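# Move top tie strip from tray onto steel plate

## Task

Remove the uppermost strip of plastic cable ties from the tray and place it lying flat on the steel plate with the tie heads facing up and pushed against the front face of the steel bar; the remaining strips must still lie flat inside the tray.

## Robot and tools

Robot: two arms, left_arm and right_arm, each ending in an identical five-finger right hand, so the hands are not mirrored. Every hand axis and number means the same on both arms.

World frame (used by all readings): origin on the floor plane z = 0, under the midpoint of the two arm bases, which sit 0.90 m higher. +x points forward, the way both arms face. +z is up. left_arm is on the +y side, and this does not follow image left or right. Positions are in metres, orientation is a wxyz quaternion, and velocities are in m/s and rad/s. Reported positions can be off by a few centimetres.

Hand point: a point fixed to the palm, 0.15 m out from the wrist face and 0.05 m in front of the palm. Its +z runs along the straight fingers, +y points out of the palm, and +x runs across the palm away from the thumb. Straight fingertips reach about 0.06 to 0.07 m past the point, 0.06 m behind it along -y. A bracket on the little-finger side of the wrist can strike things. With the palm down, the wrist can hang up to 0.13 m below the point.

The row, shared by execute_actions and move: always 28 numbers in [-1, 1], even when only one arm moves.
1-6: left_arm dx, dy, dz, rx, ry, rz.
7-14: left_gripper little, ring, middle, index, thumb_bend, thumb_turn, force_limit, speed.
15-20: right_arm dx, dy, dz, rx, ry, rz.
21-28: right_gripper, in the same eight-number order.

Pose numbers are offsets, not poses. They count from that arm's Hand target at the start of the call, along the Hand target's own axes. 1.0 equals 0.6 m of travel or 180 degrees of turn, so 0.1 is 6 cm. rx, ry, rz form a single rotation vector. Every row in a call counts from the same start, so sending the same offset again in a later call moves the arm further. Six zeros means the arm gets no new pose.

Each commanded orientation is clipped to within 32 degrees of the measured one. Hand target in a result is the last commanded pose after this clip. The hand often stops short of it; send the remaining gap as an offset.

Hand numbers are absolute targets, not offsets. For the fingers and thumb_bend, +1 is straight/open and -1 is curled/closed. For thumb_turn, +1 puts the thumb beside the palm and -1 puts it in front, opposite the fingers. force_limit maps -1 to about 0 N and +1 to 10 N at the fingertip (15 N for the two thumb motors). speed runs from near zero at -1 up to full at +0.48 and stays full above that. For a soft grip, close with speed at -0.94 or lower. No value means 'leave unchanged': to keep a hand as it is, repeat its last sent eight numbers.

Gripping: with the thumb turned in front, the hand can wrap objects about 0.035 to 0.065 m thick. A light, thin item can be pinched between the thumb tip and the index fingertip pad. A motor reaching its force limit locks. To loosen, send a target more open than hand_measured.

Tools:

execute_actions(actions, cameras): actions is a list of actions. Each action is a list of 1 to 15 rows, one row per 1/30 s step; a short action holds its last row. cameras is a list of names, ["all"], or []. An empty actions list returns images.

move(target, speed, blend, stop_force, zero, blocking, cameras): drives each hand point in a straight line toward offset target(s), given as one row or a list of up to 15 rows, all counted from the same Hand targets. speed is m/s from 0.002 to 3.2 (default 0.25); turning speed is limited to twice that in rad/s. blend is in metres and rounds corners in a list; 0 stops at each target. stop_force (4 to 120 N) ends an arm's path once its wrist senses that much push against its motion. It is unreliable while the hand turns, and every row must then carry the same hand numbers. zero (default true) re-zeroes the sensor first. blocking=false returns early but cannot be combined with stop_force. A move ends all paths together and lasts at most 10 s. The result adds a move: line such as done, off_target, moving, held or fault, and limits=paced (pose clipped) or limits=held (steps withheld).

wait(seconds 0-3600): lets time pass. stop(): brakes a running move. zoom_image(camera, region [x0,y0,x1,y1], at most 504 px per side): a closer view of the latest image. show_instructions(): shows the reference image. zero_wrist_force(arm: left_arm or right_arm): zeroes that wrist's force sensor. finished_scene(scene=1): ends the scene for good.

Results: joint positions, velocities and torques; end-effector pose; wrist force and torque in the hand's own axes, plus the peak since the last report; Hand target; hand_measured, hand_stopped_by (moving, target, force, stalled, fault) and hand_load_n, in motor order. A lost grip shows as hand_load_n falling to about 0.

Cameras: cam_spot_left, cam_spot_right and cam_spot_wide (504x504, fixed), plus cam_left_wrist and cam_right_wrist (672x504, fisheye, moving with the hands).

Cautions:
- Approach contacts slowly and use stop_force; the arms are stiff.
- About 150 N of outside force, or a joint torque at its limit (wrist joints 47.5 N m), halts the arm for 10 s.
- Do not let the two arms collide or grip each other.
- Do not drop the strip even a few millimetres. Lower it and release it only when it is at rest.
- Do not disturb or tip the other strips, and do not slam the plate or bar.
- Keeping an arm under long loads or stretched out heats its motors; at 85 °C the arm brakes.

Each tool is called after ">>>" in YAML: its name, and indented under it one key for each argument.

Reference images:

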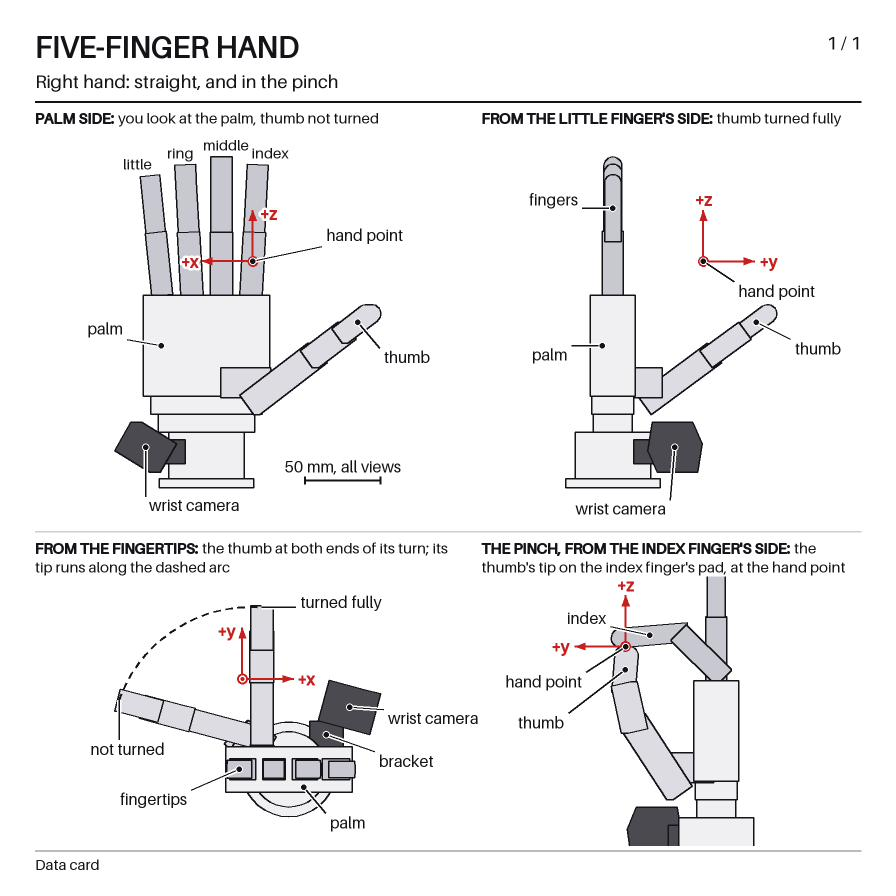

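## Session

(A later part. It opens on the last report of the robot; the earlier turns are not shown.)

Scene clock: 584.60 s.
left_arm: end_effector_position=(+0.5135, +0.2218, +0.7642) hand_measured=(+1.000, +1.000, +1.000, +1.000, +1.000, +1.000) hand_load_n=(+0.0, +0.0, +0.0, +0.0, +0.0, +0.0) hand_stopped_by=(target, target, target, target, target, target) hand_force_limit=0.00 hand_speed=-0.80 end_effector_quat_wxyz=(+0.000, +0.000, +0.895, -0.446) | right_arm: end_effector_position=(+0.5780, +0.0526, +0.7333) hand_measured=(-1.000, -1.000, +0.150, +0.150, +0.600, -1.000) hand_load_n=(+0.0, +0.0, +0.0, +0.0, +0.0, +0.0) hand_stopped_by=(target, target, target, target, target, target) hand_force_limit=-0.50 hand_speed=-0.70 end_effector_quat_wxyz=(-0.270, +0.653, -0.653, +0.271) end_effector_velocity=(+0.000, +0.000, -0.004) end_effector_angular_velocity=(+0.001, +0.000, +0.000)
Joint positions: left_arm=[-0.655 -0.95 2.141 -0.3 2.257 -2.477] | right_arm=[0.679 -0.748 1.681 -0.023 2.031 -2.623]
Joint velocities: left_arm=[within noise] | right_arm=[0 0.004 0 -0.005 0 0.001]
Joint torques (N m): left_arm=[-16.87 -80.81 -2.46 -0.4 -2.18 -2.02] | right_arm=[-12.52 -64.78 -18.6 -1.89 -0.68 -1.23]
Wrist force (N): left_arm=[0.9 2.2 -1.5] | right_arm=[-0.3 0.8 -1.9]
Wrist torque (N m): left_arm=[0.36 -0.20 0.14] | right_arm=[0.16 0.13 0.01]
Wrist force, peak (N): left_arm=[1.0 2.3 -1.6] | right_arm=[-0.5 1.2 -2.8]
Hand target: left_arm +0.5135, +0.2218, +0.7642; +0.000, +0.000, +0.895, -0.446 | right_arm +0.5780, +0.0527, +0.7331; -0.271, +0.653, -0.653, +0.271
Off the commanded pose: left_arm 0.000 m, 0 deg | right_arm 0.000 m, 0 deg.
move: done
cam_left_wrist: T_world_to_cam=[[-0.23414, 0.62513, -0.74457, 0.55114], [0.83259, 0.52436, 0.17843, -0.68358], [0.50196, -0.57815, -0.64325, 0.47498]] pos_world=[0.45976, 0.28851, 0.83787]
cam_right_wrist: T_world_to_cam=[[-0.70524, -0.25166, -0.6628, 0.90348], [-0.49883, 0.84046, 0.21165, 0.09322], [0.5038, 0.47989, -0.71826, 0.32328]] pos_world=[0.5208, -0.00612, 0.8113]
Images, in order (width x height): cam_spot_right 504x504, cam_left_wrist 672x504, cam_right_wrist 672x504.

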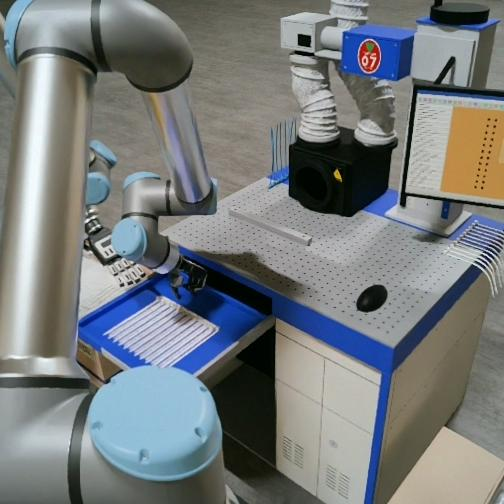

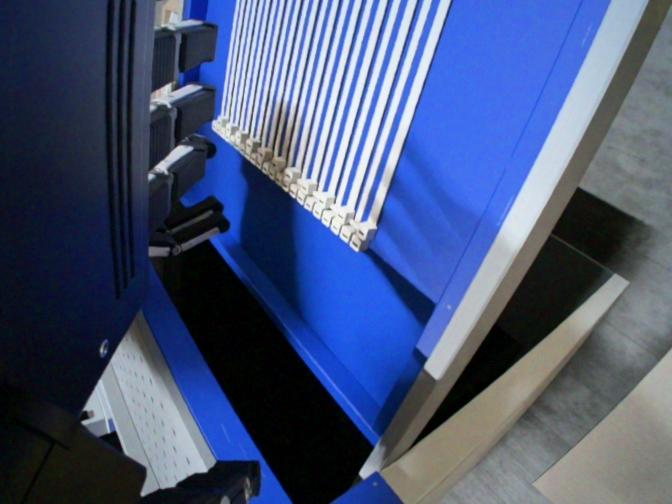

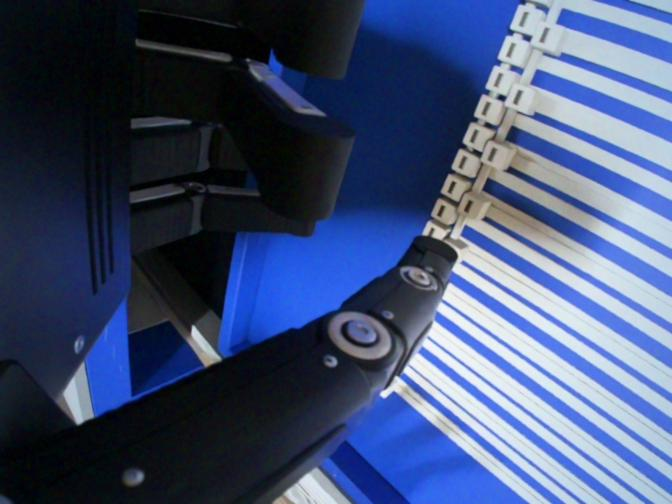

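>>> move:
  target: [0,0,0,0,0,0,1,1,1,1,1,1,0,-0.8, -0.008,0.0755,0.0143,0,0,0,-1,-1,0,0,0,-1,-0.5,-0.7]
  speed: 0.1
  cameras: ["cam_left_wrist","cam_right_wrist"]

>>> zoom_image:
  camera: "cam_left_wrist"
  region: [190, 100, 330, 230]

>>> zoom_image:
  camera: "cam_right_wrist"
  region: [200, 80, 500, 330]

Scene clock: 667.60 s.
left_arm: end_effector_position=(+0.5135, +0.2218, +0.7642) hand_measured=(+1.000, +1.000, +1.000, +1.000, +1.000, +1.000) hand_load_n=(+0.0, +0.0, +0.0, +0.0, +0.0, -0.5) hand_stopped_by=(target, target, target, target, target, target) hand_force_limit=0.00 hand_speed=-0.80 end_effector_quat_wxyz=(+0.000, +0.000, +0.895, -0.446) | right_arm: end_effector_position=(+0.5521, +0.0575, +0.6950) hand_measured=(-1.000, -1.000, +0.000, +0.000, +0.000, -1.000) hand_load_n=(+0.0, +0.5, +0.5, +0.0, +0.0, +0.0) hand_stopped_by=(target, target, target, target, target, target) hand_force_limit=-0.50 hand_speed=-0.70 end_effector_quat_wxyz=(-0.271, +0.653, -0.653, +0.271)
Joint positions: left_arm=[-0.655 -0.95 2.141 -0.3 2.257 -2.477] | right_arm=[0.708 -0.705 1.698 -0.072 2.049 -2.597]
Joint torques (N m): left_arm=[-17.1 -80.87 -2.71 -0.47 -2.41 -1.9] | right_arm=[-17.72 -104 -30.39 5.72 -1.9 -2.51]
Wrist force (N): left_arm=[0.9 1.8 -1.2] | right_arm=[-0.2 0.8 -2.3]
Wrist torque (N m): left_arm=[0.29 -0.22 0.13] | right_arm=[0.19 0.13 0.06]
Wrist force, peak (N): left_arm=[0.6 2.3 -1.8] | right_arm=[-0.4 2.3 -2.2]
Hand target: left_arm +0.5135, +0.2218, +0.7642; +0.000, +0.000, +0.895, -0.446 | right_arm +0.5521, +0.0575, +0.6950; -0.271, +0.653, -0.653, +0.271
Off the commanded pose: left_arm 0.000 m, 0 deg | right_arm 0.000 m, 0 deg.
move: done
cam_left_wrist: T_world_to_cam=[[-0.23414, 0.62513, -0.74457, 0.55114], [0.83259, 0.52436, 0.17843, -0.68358], [0.50196, -0.57815, -0.64325, 0.47498]] pos_world=[0.45976, 0.28851, 0.83787]
cam_right_wrist: T_world_to_cam=[[-0.70519, -0.25152, -0.6629, 0.8611], [-0.4988, 0.84045, 0.21174, 0.08429], [0.50388, 0.47997, -0.71814, 0.30638]] pos_world=[0.4949, -0.00132, 0.773]

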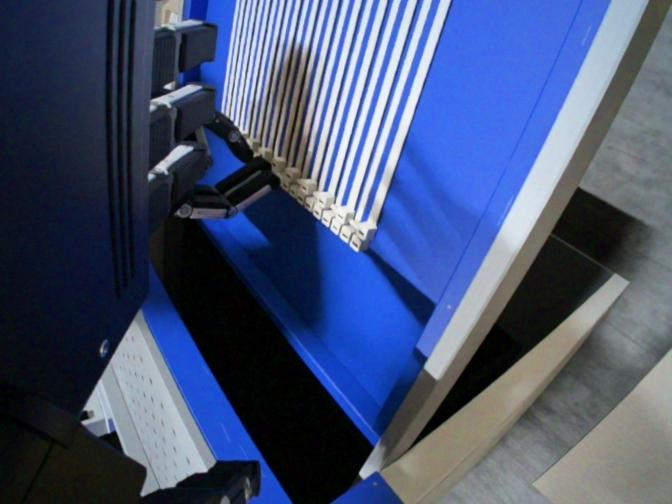

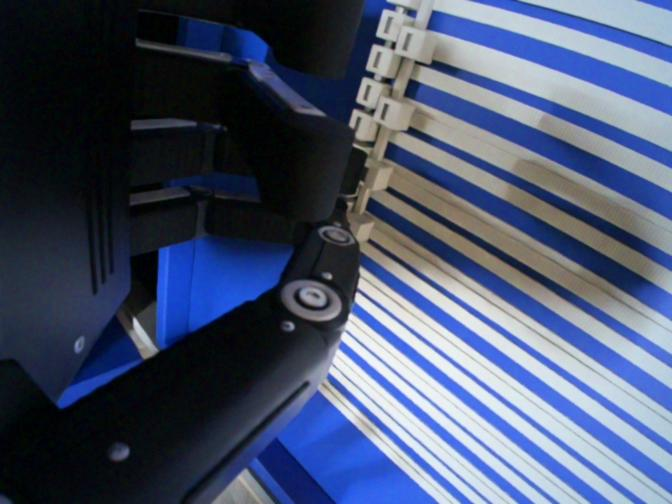

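Scaled by 3.600 from the camera's image (finer frame: 960x720).

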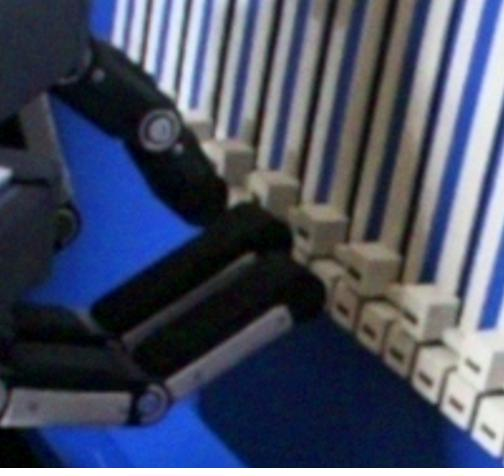

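Scaled by 1.680 from the camera's image (finer frame: 960x720).

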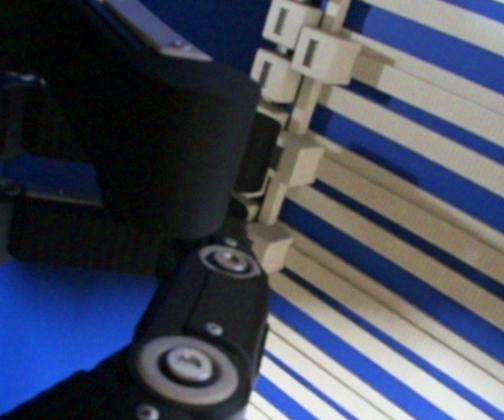

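>>> move:
  target: [0,0,0,0,0,0,1,1,1,1,1,1,0,-0.8, 0,0.0236,0.0236,0,0,0,-1,-1,0,0,0,-1,-0.5,-0.7]
  speed: 0.006
  stop_force: 4
  cameras: ["cam_left_wrist","cam_right_wrist"]

>>> zoom_image:
  camera: "cam_left_wrist"
  region: [190, 100, 330, 230]

>>> zoom_image:
  camera: "cam_right_wrist"
  region: [200, 80, 500, 330]

Scene clock: 680.57 s.
left_arm: end_effector_position=(+0.5135, +0.2218, +0.7642) hand_measured=(+1.000, +1.000, +1.000, +1.000, +1.000, +1.000) hand_load_n=(+0.0, +0.0, -0.5, +0.0, +0.0, +0.0) hand_stopped_by=(target, target, target, target, target, target) hand_force_limit=0.00 hand_speed=-0.80 end_effector_quat_wxyz=(+0.000, +0.000, +0.895, -0.446) | right_arm: end_effector_position=(+0.5521, +0.0575, +0.6901) hand_measured=(-1.000, -1.000, +0.000, +0.000, +0.000, -1.000) hand_load_n=(+0.0, +0.0, +0.0, +0.0, +0.0, +0.0) hand_stopped_by=(target, target, target, target, target, target) hand_force_limit=-0.50 hand_speed=-0.70 end_effector_quat_wxyz=(-0.271, +0.653, -0.653, +0.271)
Joint positions: left_arm=[-0.655 -0.95 2.141 -0.3 2.257 -2.477] | right_arm=[0.708 -0.698 1.697 -0.078 2.049 -2.597]
Joint torques (N m): left_arm=[-17.59 -81.93 -3.09 -0.31 -2 -2.1] | right_arm=[-7.98 -104.28 -11.63 5.7 -1.75 -2.43]
Wrist force (N): left_arm=[0.9 2.1 -1.3] | right_arm=[-0.2 1.1 -2.5]
Wrist torque (N m): left_arm=[0.34 -0.22 0.14] | right_arm=[0.25 0.13 0.08]
Wrist force, peak (N): left_arm=[1.1 2.3 -1.6] | right_arm=[1.0 -5.9 -5.3]
Hand target: left_arm +0.5135, +0.2218, +0.7642; +0.000, +0.000, +0.895, -0.446 | right_arm +0.5521, +0.0575, +0.6901; -0.271, +0.653, -0.653, +0.271 (not the last commanded pose)
Off the commanded pose: left_arm 0.000 m, 0 deg | right_arm 0.015 m, 0 deg.
move: contact (right_arm)
cam_left_wrist: T_world_to_cam=[[-0.23414, 0.62513, -0.74457, 0.55114], [0.83259, 0.52436, 0.17843, -0.68358], [0.50196, -0.57815, -0.64325, 0.47498]] pos_world=[0.45976, 0.28851, 0.83787]
cam_right_wrist: T_world_to_cam=[[-0.70519, -0.25152, -0.6629, 0.85791], [-0.4988, 0.84045, 0.21174, 0.08531], [0.50388, 0.47997, -0.71814, 0.30294]] pos_world=[0.4949, -0.00132, 0.7682]

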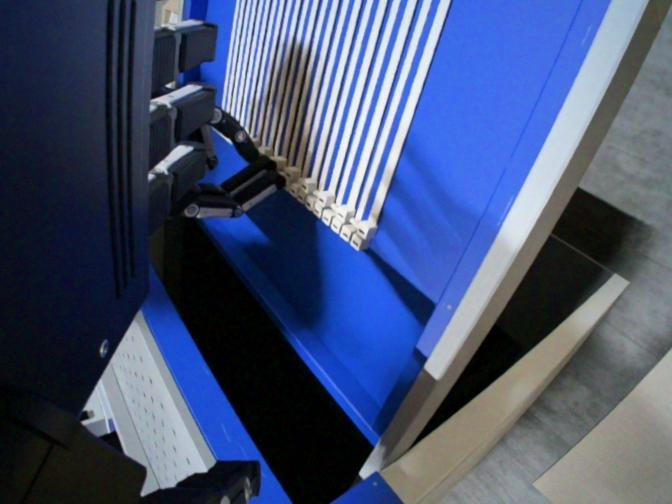

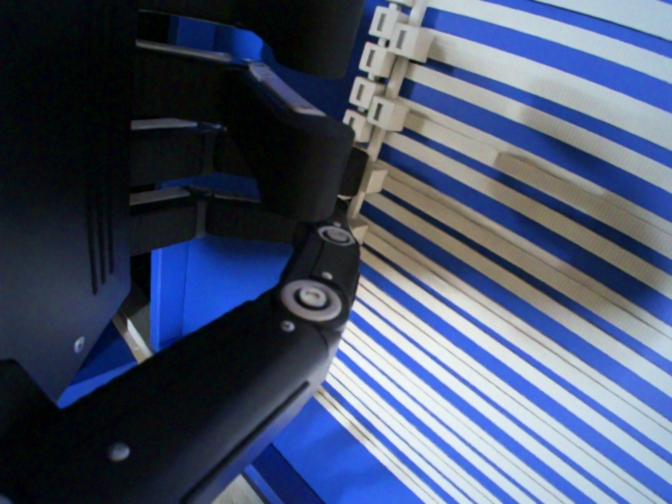

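Scaled by 3.600 from the camera's image (finer frame: 960x720).

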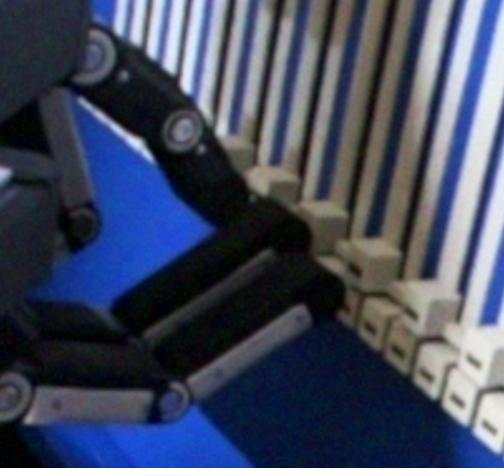

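Scaled by 1.680 from the camera's image (finer frame: 960x720).

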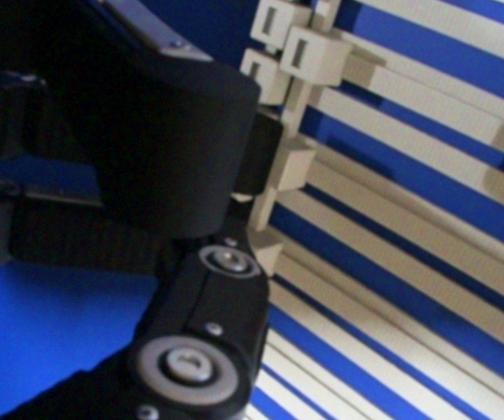

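>>> move:
  target: [0,0,0,0,0,0,1,1,1,1,1,1,0,-0.8, 0,0.0016,0.0016,0,0,0,-1,-1,0,0,0,-1,-0.5,-0.7]
  speed: 0.006

Scene clock: 689.33 s.
left_arm: end_effector_position=(+0.5135, +0.2218, +0.7642) hand_measured=(+1.000, +1.000, +1.000, +1.000, +1.000, +1.000) hand_load_n=(+0.0, +0.0, +0.0, +0.0, +0.0, +0.0) hand_stopped_by=(target, target, target, target, target, target) hand_force_limit=0.00 hand_speed=-0.80 end_effector_quat_wxyz=(+0.000, +0.000, +0.895, -0.446) | right_arm: end_effector_position=(+0.5521, +0.0575, +0.6888) hand_measured=(-1.000, -1.000, +0.000, +0.000, +0.000, -1.000) hand_load_n=(+0.0, +0.0, -3.5, +0.0, +0.5, +0.0) hand_stopped_by=(target, target, target, target, target, target) hand_force_limit=-0.50 hand_speed=-0.70 end_effector_quat_wxyz=(-0.271, +0.653, -0.653, +0.271)
Joint positions: left_arm=[-0.655 -0.95 2.141 -0.3 2.257 -2.477] | right_arm=[0.708 -0.697 1.697 -0.079 2.049 -2.597]
Joint torques (N m): left_arm=[-17.91 -80.69 -3.02 -0.34 -2.41 -1.94] | right_arm=[13.96 -54.72 -25.77 -0.48 -1.76 -2.44]
Wrist force (N): left_arm=[1.1 1.7 -1.4] | right_arm=[-0.3 -8.1 -9.1]
Wrist torque (N m): left_arm=[0.28 -0.24 0.13] | right_arm=[0.36 0.30 -0.12]
Wrist force, peak (N): left_arm=[1.3 2.6 -1.1] | right_arm=[0.7 -10.2 -7.7]
Hand target: left_arm +0.5135, +0.2218, +0.7642; +0.000, +0.000, +0.895, -0.446 | right_arm +0.5521, +0.0575, +0.6888; -0.271, +0.653, -0.653, +0.271
Off the commanded pose: left_arm 0.000 m, 0 deg | right_arm 0.000 m, 0 deg.
move: done

>>> move:
  target: [0,0,0,0,0,0,1,1,1,1,1,1,0,-0.8, 0,0.01874,-0.01897,0,0,0,-1,-1,0,0,0,-1,-0.5,-0.7]
  speed: 0.03
  cameras: ["cam_left_wrist","cam_right_wrist"]

>>> zoom_image:
  camera: "cam_left_wrist"
  region: [190, 90, 380, 260]

>>> zoom_image:
  camera: "cam_right_wrist"
  region: [200, 0, 500, 250]

Scene clock: 708.10 s.
left_arm: end_effector_position=(+0.5135, +0.2218, +0.7642) hand_measured=(+1.000, +1.000, +1.000, +1.000, +1.000, +1.000) hand_load_n=(+0.0, +0.0, +0.0, +0.0, +0.0, +0.0) hand_stopped_by=(target, target, target, target, target, target) hand_force_limit=0.00 hand_speed=-0.80 end_effector_quat_wxyz=(+0.000, +0.000, +0.895, -0.446) | right_arm: end_effector_position=(+0.5358, +0.0575, +0.6888) hand_measured=(-1.000, -1.000, +0.000, +0.000, +0.000, -1.000) hand_load_n=(+0.0, +0.0, -1.5, +0.0, +0.0, +0.0) hand_stopped_by=(target, target, target, target, target, target) hand_force_limit=-0.50 hand_speed=-0.70 end_effector_quat_wxyz=(-0.271, +0.653, -0.653, +0.271)
Joint positions: left_arm=[-0.655 -0.95 2.141 -0.3 2.257 -2.477] | right_arm=[0.724 -0.704 1.717 -0.085 2.058 -2.583]
Joint torques (N m): left_arm=[-17.18 -80.29 -2.9 -0.05 -2.23 -2.07] | right_arm=[-13.67 -75.6 -22.62 1.17 -1.45 -1.26]
Wrist force (N): left_arm=[1.0 1.7 -1.5] | right_arm=[-0.3 -10.5 -8.6]
Wrist torque (N m): left_arm=[0.29 -0.21 0.13] | right_arm=[0.47 0.24 -0.17]
Wrist force, peak (N): left_arm=[1.3 2.3 -1.6] | right_arm=[-0.8 -15.7 -10.4]
Hand target: left_arm +0.5135, +0.2218, +0.7642; +0.000, +0.000, +0.895, -0.446 | right_arm +0.5361, +0.0575, +0.6889; -0.271, +0.653, -0.653, +0.271
Off the commanded pose: left_arm 0.000 m, 0 deg | right_arm 0.000 m, 0 deg.
move: done
cam_left_wrist: T_world_to_cam=[[-0.23414, 0.62513, -0.74457, 0.55114], [0.83259, 0.52436, 0.17843, -0.68358], [0.50196, -0.57815, -0.64325, 0.47498]] pos_world=[0.45976, 0.28851, 0.83787]
cam_right_wrist: T_world_to_cam=[[-0.70516, -0.25157, -0.66292, 0.84562], [-0.49885, 0.84044, 0.21169, 0.07756], [0.50388, 0.47998, -0.71814, 0.31017]] pos_world=[0.4787, -0.00132, 0.7669]

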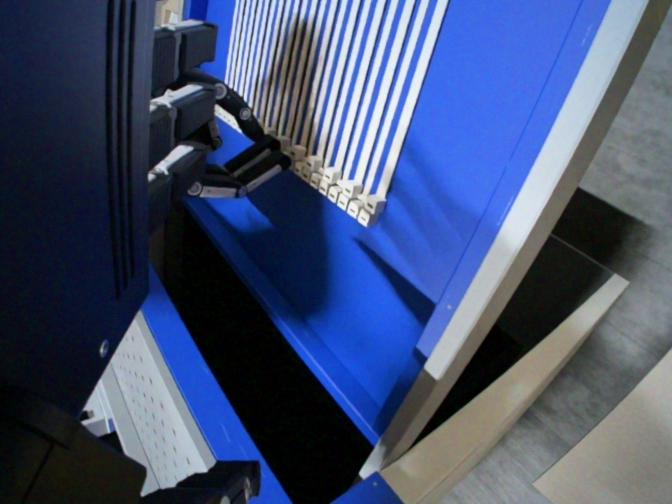

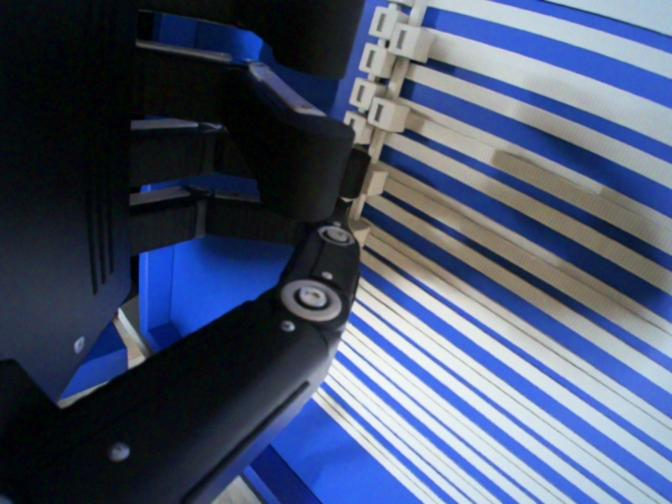

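Scaled by 2.653 from the camera's image (finer frame: 960x720).

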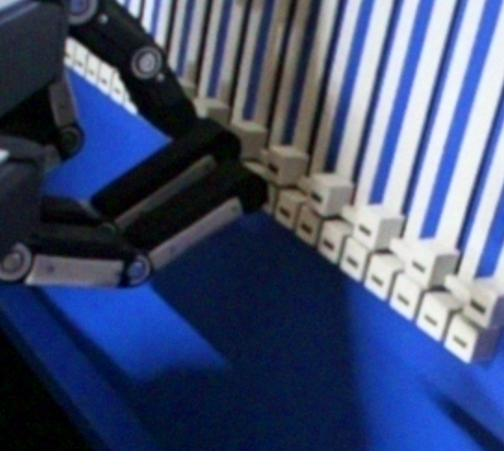

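Scaled by 1.680 from the camera's image (finer frame: 960x720).

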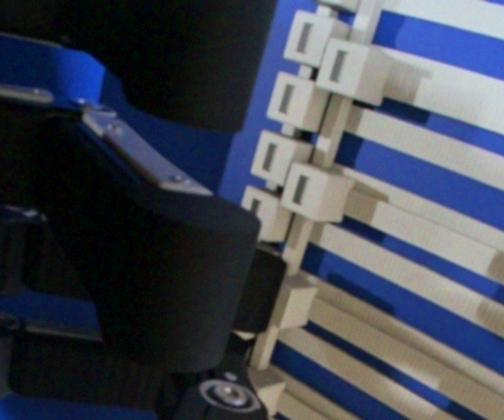

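>>> move:
  target:
    - [0,0,0,0,0,0,1,1,1,1,1,1,0,-0.8, 0,-0.06,-0.06,0,0,0,-1,-1,0,0,0,-1,-0.5,-0.7]
    - [0,0,0,0,0,0,1,1,1,1,1,1,0,-0.8, 0,0.16,-0.34,0,0,0,-1,-1,0,0,0,-1,-0.5,-0.7]
  speed: 0.15
  cameras: ["cam_left_wrist","cam_right_wrist","cam_spot_right","cam_spot_left"]

>>> zoom_image:
  camera: "cam_left_wrist"
  region: [190, 60, 400, 240]

>>> zoom_image:
  camera: "cam_spot_right"
  region: [70, 260, 240, 400]

Scene clock: 777.40 s.
left_arm: end_effector_position=(+0.5135, +0.2218, +0.7642) hand_measured=(+1.000, +1.000, +1.000, +1.000, +1.000, +1.000) hand_load_n=(+0.0, -0.5, +0.0, +0.0, +0.0, +0.0) hand_stopped_by=(target, target, target, target, target, target) hand_force_limit=0.00 hand_speed=-0.80 end_effector_quat_wxyz=(+0.000, +0.000, +0.895, -0.446) | right_arm: end_effector_position=(+0.3239, +0.0574, +0.7653) hand_measured=(-1.000, -1.000, +0.000, +0.000, +0.000, -1.000) hand_load_n=(+0.0, +0.5, +0.0, +0.0, +0.0, +0.0) hand_stopped_by=(target, target, target, target, target, target) hand_force_limit=-0.50 hand_speed=-0.70 end_effector_quat_wxyz=(-0.271, +0.653, -0.653, +0.271)
Joint positions: left_arm=[-0.655 -0.95 2.141 -0.3 2.257 -2.477] | right_arm=[0.979 -0.87 1.914 0.018 2.198 -2.331]
Joint torques (N m): left_arm=[-16.96 -83.36 -2.79 -0.57 -2.1 -2.05] | right_arm=[0.32 -51.2 -28.01 -1.32 -1.33 -0.66]
Wrist force (N): left_arm=[1.0 1.7 -1.7] | right_arm=[0.4 -0.5 -3.0]
Wrist torque (N m): left_arm=[0.31 -0.22 0.13] | right_arm=[0.05 0.06 0.16]
Wrist force, peak (N): left_arm=[1.6 2.3 -1.5] | right_arm=[0.2 -9.9 -8.2]
Hand target: left_arm +0.5135, +0.2218, +0.7642; +0.000, +0.000, +0.895, -0.446 | right_arm +0.3239, +0.0575, +0.7652; -0.271, +0.653, -0.653, +0.271
Off the commanded pose: left_arm 0.000 m, 0 deg | right_arm 0.000 m, 0 deg.
move: done
cam_left_wrist: T_world_to_cam=[[-0.23414, 0.62513, -0.74457, 0.55114], [0.83259, 0.52436, 0.17843, -0.68358], [0.50196, -0.57815, -0.64325, 0.47498]] pos_world=[0.45976, 0.28851, 0.83787]
cam_right_wrist: T_world_to_cam=[[-0.70512, -0.25163, -0.66293, 0.74692], [-0.4989, 0.84042, 0.21165, -0.04429], [0.50388, 0.47998, -0.71814, 0.47187]] pos_world=[0.2668, -0.00132, 0.8434]
Images, in order (width x height): cam_spot_left 504x504, cam_spot_right 504x504, cam_left_wrist 672x504, cam_right_wrist 672x504.

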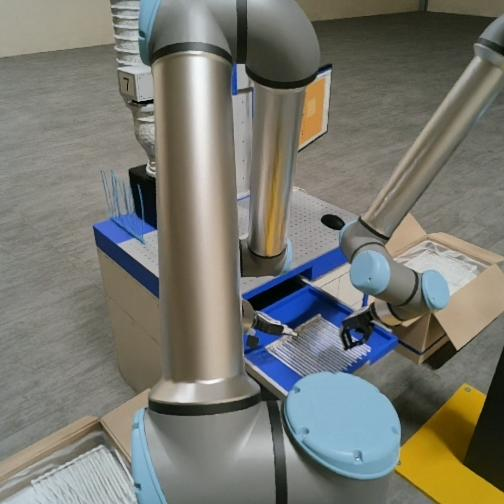

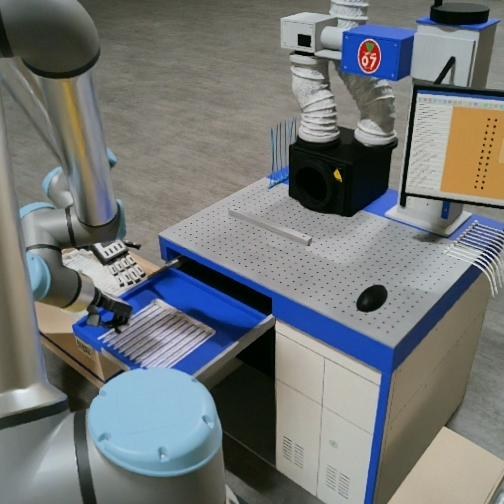

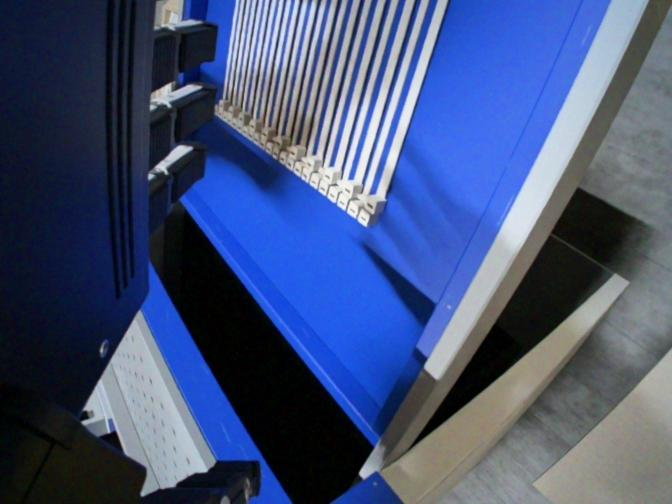

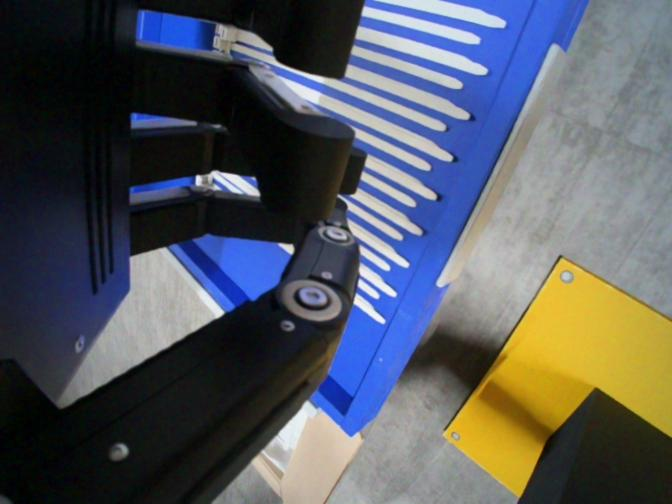

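Scaled by 2.400 from the camera's image (finer frame: 960x720).

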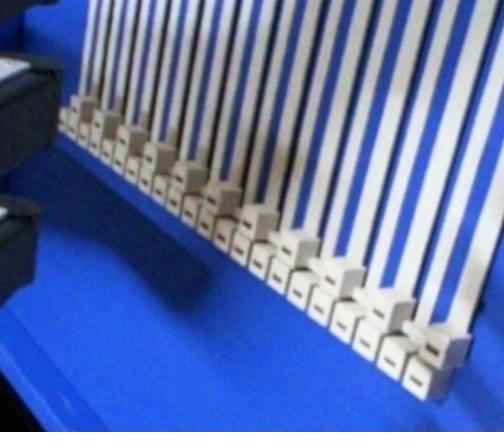

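Scaled by 2.965 from the camera's image (finer frame: 720x720).

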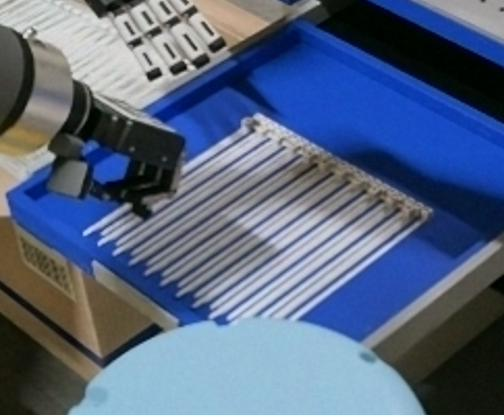

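>>> zoom_image:
  camera: "cam_right_wrist"
  region: [360, 0, 610, 250]

Scaled by 2.016 from the camera's image (finer frame: 960x720).

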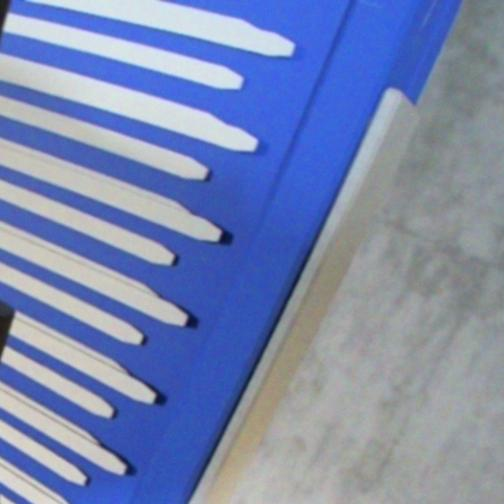

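>>> move:
  target: [0,0,0,0,0,0,1,1,1,1,1,1,0,-0.8, 0,-0.1789,0.3328,0,0,0,-1,-1,0,0,0,-1,-0.5,-0.7]
  speed: 0.2

>>> move:
  target: [0,0,0,0,0,0,1,1,1,1,1,1,0,-0.8, 0,0.0177,0.0177,0,0,0,-1,-1,0,0,0,-1,-0.5,-0.7]
  speed: 0.006
  stop_force: 4

Scene clock: 800.50 s.
left_arm: end_effector_position=(+0.5135, +0.2218, +0.7642) hand_measured=(+1.000, +1.000, +1.000, +1.000, +1.000, +1.000) hand_load_n=(+0.0, +0.0, +0.0, +0.0, +0.0, +0.0) hand_stopped_by=(target, target, target, target, target, target) hand_force_limit=0.00 hand_speed=-0.80 end_effector_quat_wxyz=(+0.000, +0.000, +0.895, -0.446) | right_arm: end_effector_position=(+0.5410, +0.0574, +0.6998) hand_measured=(-1.000, -1.000, +0.000, +0.000, +0.000, -1.000) hand_load_n=(+0.0, +0.0, +0.0, +0.0, +0.0, +0.0) hand_stopped_by=(target, target, target, target, target, target) hand_force_limit=-0.50 hand_speed=-0.70 end_effector_quat_wxyz=(-0.271, +0.653, -0.653, +0.271)
Joint positions: left_arm=[-0.655 -0.95 2.141 -0.3 2.257 -2.477] | right_arm=[0.719 -0.717 1.713 -0.071 2.055 -2.588]
Joint torques (N m): left_arm=[-19.21 -80.3 -3.15 -0.27 -2.33 -1.99] | right_arm=[5.19 -95.77 -17.74 5.69 3.03 1.68]
Wrist force (N): left_arm=[1.2 2.2 -1.4] | right_arm=[0.5 -0.2 -2.8]
Wrist torque (N m): left_arm=[0.35 -0.25 0.15] | right_arm=[0.06 0.04 0.04]
Wrist force, peak (N): left_arm=[1.2 2.5 -1.6] | right_arm=[0.5 0.2 -4.9]
Hand target: left_arm +0.5135, +0.2218, +0.7642; +0.000, +0.000, +0.895, -0.446 | right_arm +0.5410, +0.0575, +0.6999; -0.271, +0.653, -0.653, +0.271
Off the commanded pose: left_arm 0.000 m, 0 deg | right_arm 0.000 m, 0 deg.
move: done

Scene clock: 803.53 s.
left_arm: end_effector_position=(+0.5135, +0.2218, +0.7642) hand_measured=(+1.000, +1.000, +1.000, +1.000, +1.000, +1.000) hand_load_n=(+0.0, +0.0, +0.0, +0.0, +0.0, +0.0) hand_stopped_by=(target, target, target, target, target, target) hand_force_limit=0.00 hand_speed=-0.80 end_effector_quat_wxyz=(+0.000, +0.000, +0.895, -0.446) | right_arm: end_effector_position=(+0.5410, +0.0575, +0.6888) hand_measured=(-1.000, -1.000, +0.000, +0.000, +0.000, -1.000) hand_load_n=(+0.0, +0.0, +0.0, +0.0, +0.0, +0.0) hand_stopped_by=(target, target, target, target, target, target) hand_force_limit=-0.50 hand_speed=-0.70 end_effector_quat_wxyz=(-0.271, +0.653, -0.653, +0.271)
Joint positions: left_arm=[-0.655 -0.95 2.141 -0.3 2.257 -2.477] | right_arm=[0.719 -0.701 1.71 -0.083 2.055 -2.588]
Joint torques (N m): left_arm=[-18.33 -81.04 -3.45 -0.35 -2.17 -1.81] | right_arm=[18.48 -103.78 -11.09 5.63 -1.97 -0.97]
Wrist force (N): left_arm=[1.4 2.0 -1.4] | right_arm=[0.3 -0.2 -2.6]
Wrist torque (N m): left_arm=[0.33 -0.28 0.16] | right_arm=[0.05 0.06 0.03]
Wrist force, peak (N): left_arm=[1.4 2.4 -1.4] | right_arm=[1.6 -7.8 -6.3]
Hand target: left_arm +0.5135, +0.2218, +0.7642; +0.000, +0.000, +0.895, -0.446 | right_arm +0.5411, +0.0575, +0.6888; -0.271, +0.653, -0.653, +0.271 (not the last commanded pose)
Off the commanded pose: left_arm 0.000 m, 0 deg | right_arm 0.004 m, 0 deg.
move: contact (right_arm)

>>> move:
  target:
    - [0,0,0,0,0,0,1,1,1,1,1,1,0,-0.8, 0,0.0014,0.0014,0,0,0,-1,-1,0,0,0,-1,-0.5,-0.7]
    - [0,0,0,0,0,0,1,1,1,1,1,1,0,-0.8, 0,-0.02922,0.03205,0,0,0,-1,-1,0,0,0,-1,-0.5,-0.7]
  speed: 0.03
  cameras: ["cam_left_wrist","cam_right_wrist"]

>>> zoom_image:
  camera: "cam_left_wrist"
  region: [190, 90, 400, 260]

Scene clock: 810.67 s.
left_arm: end_effector_position=(+0.5135, +0.2218, +0.7642) hand_measured=(+1.000, +1.000, +1.000, +1.000, +1.000, +1.000) hand_load_n=(+0.0, -0.5, +0.0, +0.0, +0.0, -0.5) hand_stopped_by=(target, target, target, target, target, target) hand_force_limit=0.00 hand_speed=-0.80 end_effector_quat_wxyz=(+0.000, +0.000, +0.895, -0.446) | right_arm: end_effector_position=(+0.5673, +0.0575, +0.6876) hand_measured=(-1.000, -1.000, +0.000, +0.000, +0.000, -1.000) hand_load_n=(+0.0, +0.0, -6.5, +0.0, +0.0, +0.0) hand_stopped_by=(target, target, target, target, target, target) hand_force_limit=-0.50 hand_speed=-0.70 end_effector_quat_wxyz=(-0.271, +0.653, -0.653, +0.271)
Joint positions: left_arm=[-0.655 -0.95 2.141 -0.3 2.257 -2.477] | right_arm=[0.694 -0.688 1.677 -0.074 2.04 -2.61]
Joint torques (N m): left_arm=[-18.14 -80.54 -2.71 -0.28 -2.04 -1.73] | right_arm=[15.43 -80.77 -10.9 2.77 1.18 1.31]
Wrist force (N): left_arm=[1.0 2.2 -1.3] | right_arm=[-0.1 -3.5 -9.5]
Wrist torque (N m): left_arm=[0.36 -0.23 0.15] | right_arm=[0.17 0.26 0.10]
Wrist force, peak (N): left_arm=[1.1 2.6 -1.3] | right_arm=[1.4 -16.6 -9.6]
Hand target: left_arm +0.5135, +0.2218, +0.7642; +0.000, +0.000, +0.895, -0.446 | right_arm +0.5670, +0.0575, +0.6876; -0.271, +0.653, -0.653, +0.271
Off the commanded pose: left_arm 0.000 m, 0 deg | right_arm 0.000 m, 0 deg.
move: done
cam_left_wrist: T_world_to_cam=[[-0.23414, 0.62513, -0.74457, 0.55114], [0.83259, 0.52436, 0.17843, -0.68358], [0.50196, -0.57815, -0.64325, 0.47498]] pos_world=[0.45976, 0.28851, 0.83787]
cam_right_wrist: T_world_to_cam=[[-0.70519, -0.25152, -0.6629, 0.86691], [-0.4988, 0.84045, 0.21174, 0.09344], [0.50388, 0.47997, -0.71814, 0.29341]] pos_world=[0.5101, -0.00132, 0.7656]

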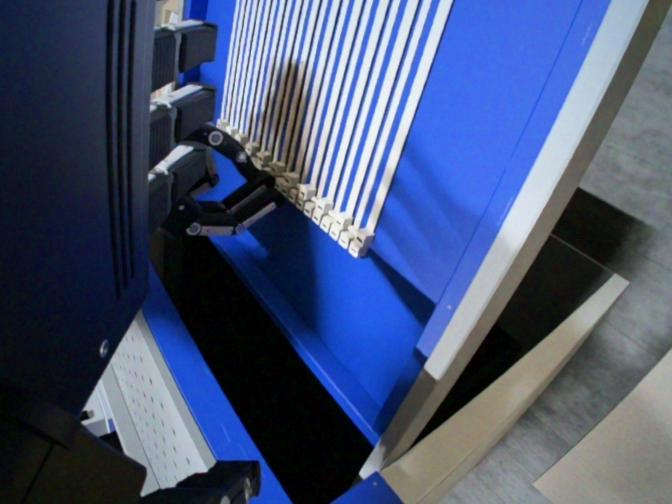

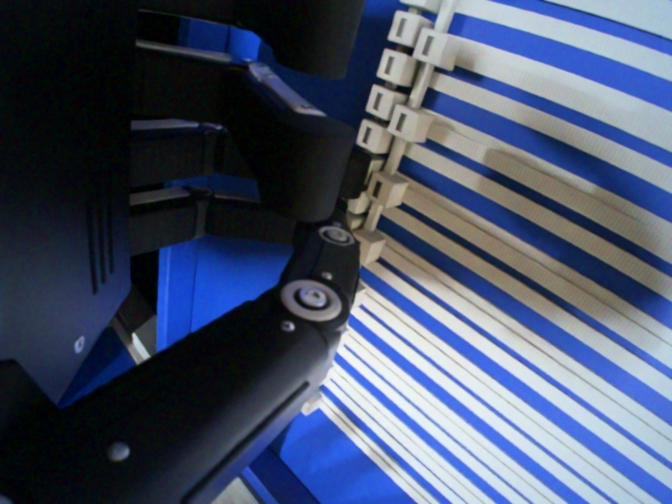

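Scaled by 2.400 from the camera's image (finer frame: 960x720).

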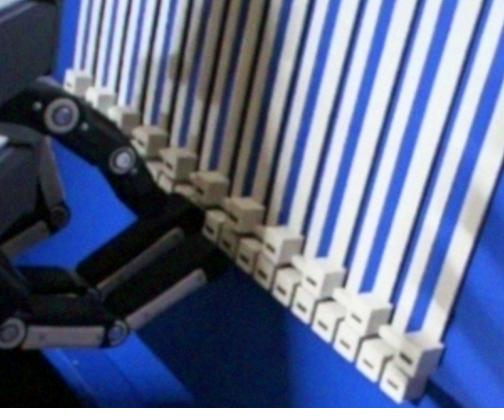

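>>> move:
  target: [0,0,0,0,0,0,1,1,1,1,1,1,0,-0.8, 0,-0.06,-0.06,0,0,0,-1,-1,0,0,0,-1,-0.5,-0.7]
  speed: 0.1
  cameras: ["cam_left_wrist","cam_right_wrist"]

>>> zoom_image:
  camera: "cam_left_wrist"
  region: [190, 90, 400, 270]

>>> zoom_image:
  camera: "cam_right_wrist"
  region: [330, 0, 560, 250]

Scene clock: 818.57 s.
left_arm: end_effector_position=(+0.5135, +0.2218, +0.7642) hand_measured=(+1.000, +1.000, +1.000, +1.000, +1.000, +1.000) hand_load_n=(+0.0, +0.0, +0.0, +0.0, +0.0, +0.0) hand_stopped_by=(target, target, target, target, target, target) hand_force_limit=0.00 hand_speed=-0.80 end_effector_quat_wxyz=(+0.000, +0.000, +0.895, -0.446) | right_arm: end_effector_position=(+0.5670, +0.0574, +0.7386) hand_measured=(-1.000, -1.000, +0.000, +0.000, +0.000, -1.000) hand_load_n=(+0.0, +0.0, +0.0, +0.0, +0.0, +0.0) hand_stopped_by=(target, target, target, target, target, target) hand_force_limit=-0.50 hand_speed=-0.70 end_effector_quat_wxyz=(-0.271, +0.653, -0.653, +0.271)
Joint positions: left_arm=[-0.655 -0.95 2.141 -0.3 2.257 -2.477] | right_arm=[0.694 -0.757 1.687 -0.014 2.04 -2.61]
Joint torques (N m): left_arm=[-17.18 -83.2 -3.53 -0.31 -2.09 -1.99] | right_arm=[16.31 -63.54 -21.43 -2.09 2.5 1.42]
Wrist force (N): left_arm=[1.2 2.2 -1.4] | right_arm=[-0.2 0.0 -3.0]
Wrist torque (N m): left_arm=[0.35 -0.25 0.16] | right_arm=[0.11 0.14 0.13]
Wrist force, peak (N): left_arm=[1.4 2.1 -1.8] | right_arm=[-1.4 -7.8 -10.9]
Hand target: left_arm +0.5135, +0.2218, +0.7642; +0.000, +0.000, +0.895, -0.446 | right_arm +0.5670, +0.0575, +0.7385; -0.271, +0.653, -0.653, +0.271
Off the commanded pose: left_arm 0.000 m, 0 deg | right_arm 0.000 m, 0 deg.
move: done
cam_left_wrist: T_world_to_cam=[[-0.23414, 0.62513, -0.74457, 0.55114], [0.83259, 0.52436, 0.17843, -0.68358], [0.50196, -0.57815, -0.64325, 0.47498]] pos_world=[0.45976, 0.28851, 0.83787]
cam_right_wrist: T_world_to_cam=[[-0.70523, -0.25164, -0.66282, 0.90053], [-0.49887, 0.84042, 0.21171, 0.08259], [0.50377, 0.47996, -0.71822, 0.33026]] pos_world=[0.5099, -0.00132, 0.8166]

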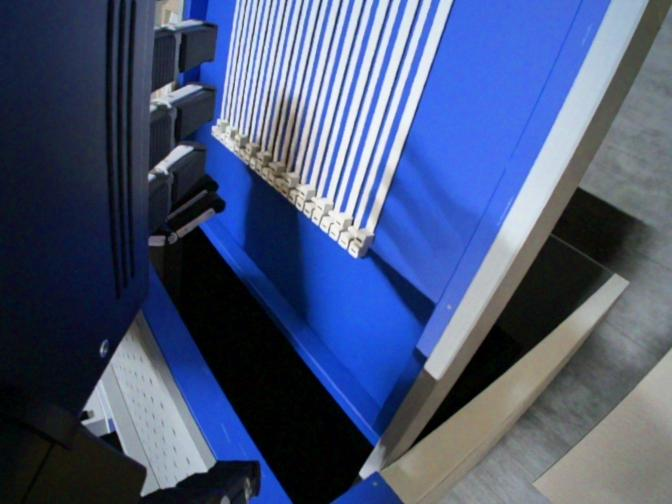

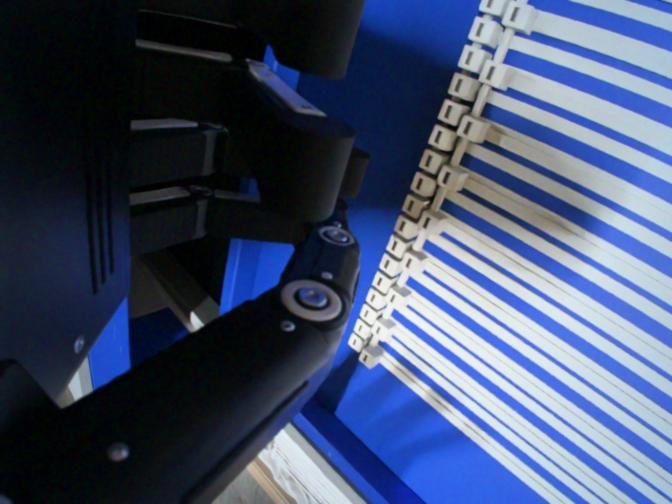

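Scaled by 2.400 from the camera's image (finer frame: 960x720).

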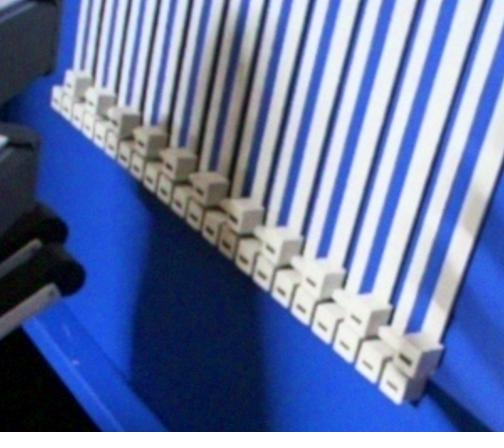

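Scaled by 2.016 from the camera's image (finer frame: 960x720).

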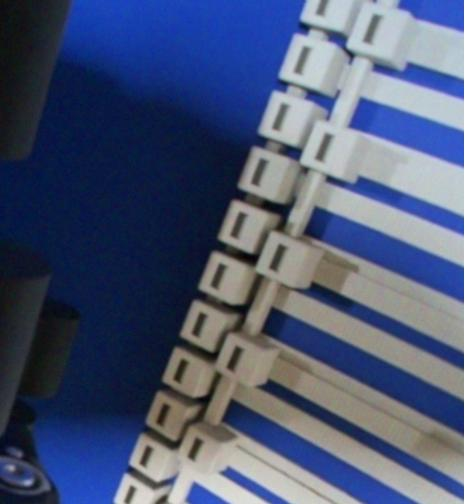

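>>> move:
  target: [0,0,0,0,0,0,1,1,1,1,1,1,0,-0.8, 0,0.2859,-0.19,0,0,0,-1,-1,0,0,0,-1,-0.5,-0.7]
  speed: 0.2

>>> move:
  target: [0,0,0,0,0,0,1,1,1,1,1,1,0,-0.8, 0,0.0115,-0.013,0,0,0,-1,-1,0,0,1,1,-0.5,0.2]
  speed: 0.1
  cameras: ["cam_right_wrist","cam_spot_right","cam_spot_left"]

>>> zoom_image:
  camera: "cam_right_wrist"
  region: [280, 0, 580, 260]

>>> zoom_image:
  camera: "cam_spot_right"
  region: [70, 260, 240, 400]

Scene clock: 842.47 s.
left_arm: end_effector_position=(+0.5135, +0.2218, +0.7642) hand_measured=(+1.000, +1.000, +1.000, +1.000, +1.000, +1.000) hand_load_n=(+0.0, -0.5, +0.0, +0.0, +0.0, +0.0) hand_stopped_by=(target, target, target, target, target, target) hand_force_limit=0.00 hand_speed=-0.80 end_effector_quat_wxyz=(+0.000, +0.000, +0.895, -0.446) | right_arm: end_effector_position=(+0.3651, +0.0574, +0.6977) hand_measured=(-1.000, -1.000, +0.000, +0.000, +0.000, -1.000) hand_load_n=(+0.0, +0.0, +0.0, +0.0, +0.0, +0.0) hand_stopped_by=(target, target, target, target, target, target) hand_force_limit=-0.50 hand_speed=-0.70 end_effector_quat_wxyz=(-0.270, +0.653, -0.653, +0.271)
Joint positions: left_arm=[-0.655 -0.95 2.141 -0.3 2.257 -2.477] | right_arm=[0.922 -0.763 1.878 -0.088 2.169 -2.391]
Joint torques (N m): left_arm=[-16.59 -81.92 -3.48 -0.21 -1.82 -1.77] | right_arm=[3.81 -93.76 -21.99 5.94 -1.31 -0.2]
Wrist force (N): left_arm=[0.8 2.3 -1.4] | right_arm=[0.1 -0.4 -3.1]
Wrist torque (N m): left_arm=[0.36 -0.20 0.14] | right_arm=[0.06 0.09 0.13]
Wrist force, peak (N): left_arm=[1.2 2.4 -1.8] | right_arm=[0.1 1.8 -4.2]
Hand target: left_arm +0.5135, +0.2218, +0.7642; +0.000, +0.000, +0.895, -0.446 | right_arm +0.3651, +0.0575, +0.6978; -0.271, +0.653, -0.653, +0.271
Off the commanded pose: left_arm 0.000 m, 0 deg | right_arm 0.000 m, 0 deg.
move: done

Scene clock: 843.63 s.
left_arm: end_effector_position=(+0.5135, +0.2218, +0.7642) hand_measured=(+1.000, +1.000, +1.000, +1.000, +1.000, +1.000) hand_load_n=(-0.5, +0.0, +0.0, +0.0, +0.0, +0.0) hand_stopped_by=(target, target, target, target, target, target) hand_force_limit=0.00 hand_speed=-0.80 end_effector_quat_wxyz=(+0.000, +0.000, +0.895, -0.446) | right_arm: end_effector_position=(+0.3547, +0.0575, +0.6985) hand_measured=(-1.000, -1.000, +0.000, +0.000, +1.000, +1.000) hand_load_n=(+0.0, +0.0, +0.0, +0.0, -0.5, +0.0) hand_stopped_by=(target, target, target, target, target, target) hand_force_limit=-0.50 hand_speed=0.20 end_effector_quat_wxyz=(-0.271, +0.653, -0.653, +0.271)
Joint positions: left_arm=[-0.655 -0.95 2.141 -0.3 2.257 -2.477] | right_arm=[0.936 -0.766 1.885 -0.084 2.176 -2.376]
Joint torques (N m): left_arm=[-17.6 -81 -3.21 -0.32 -2.28 -1.79] | right_arm=[-17.57 -55.66 -25.13 -1.46 -1.5 -2.6]
Wrist force (N): left_arm=[0.9 1.3 -1.4] | right_arm=[0.3 -0.6 -3.1]
Wrist torque (N m): left_arm=[0.23 -0.22 0.11] | right_arm=[0.05 0.07 0.08]
Wrist force, peak (N): left_arm=[1.5 2.4 -1.7] | right_arm=[0.0 0.2 -4.1]
Hand target: left_arm +0.5135, +0.2218, +0.7642; +0.000, +0.000, +0.895, -0.446 | right_arm +0.3547, +0.0575, +0.6985; -0.271, +0.653, -0.653, +0.271
Off the commanded pose: left_arm 0.000 m, 0 deg | right_arm 0.000 m, 0 deg.
move: done
cam_right_wrist: T_world_to_cam=[[-0.70519, -0.25152, -0.6629, 0.72428], [-0.4988, 0.84045, 0.21174, -0.01486], [0.50388, 0.47997, -0.71814, 0.40831]] pos_world=[0.2976, -0.00132, 0.7765]
Images, in order (width x height): cam_spot_left 504x504, cam_spot_right 504x504, cam_right_wrist 672x504.

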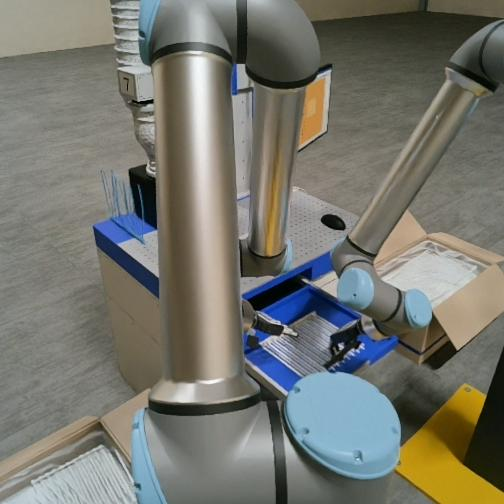

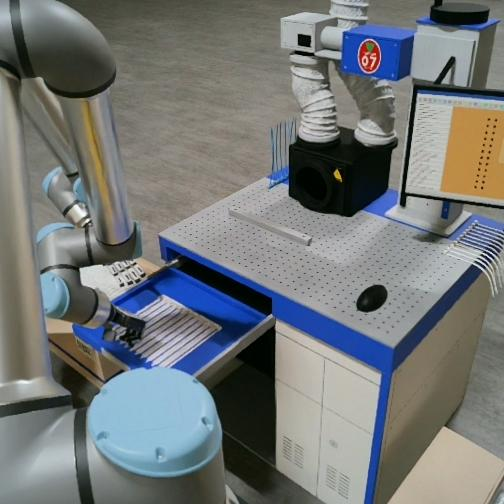

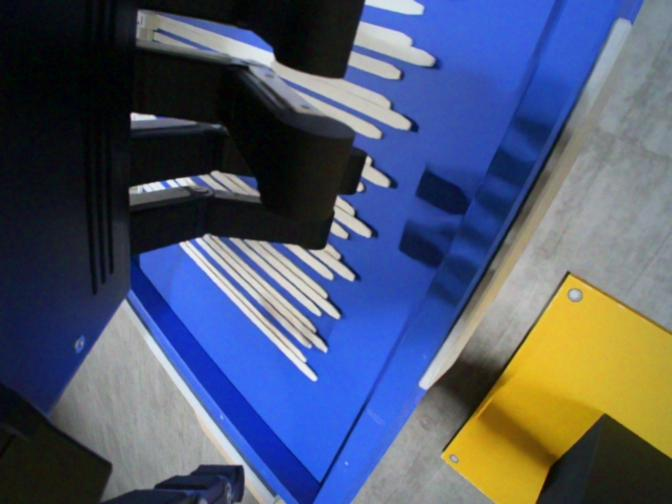

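Scaled by 1.680 from the camera's image (finer frame: 960x720).

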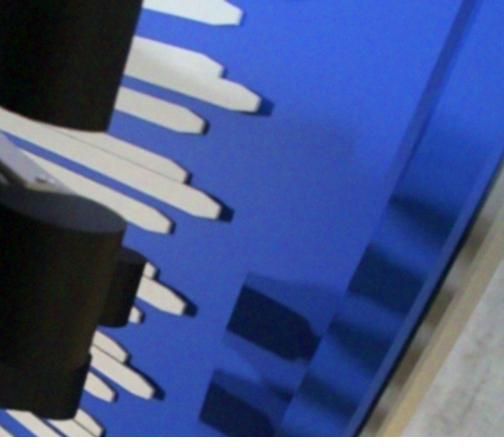

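Scaled by 2.965 from the camera's image (finer frame: 720x720).

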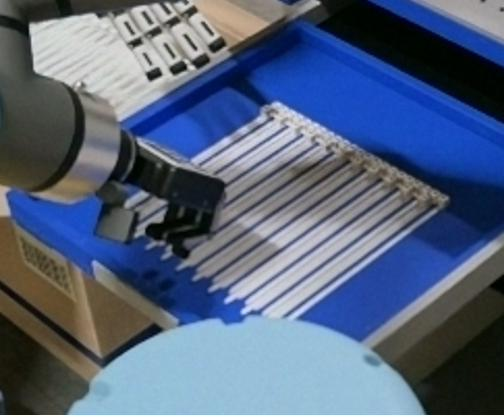

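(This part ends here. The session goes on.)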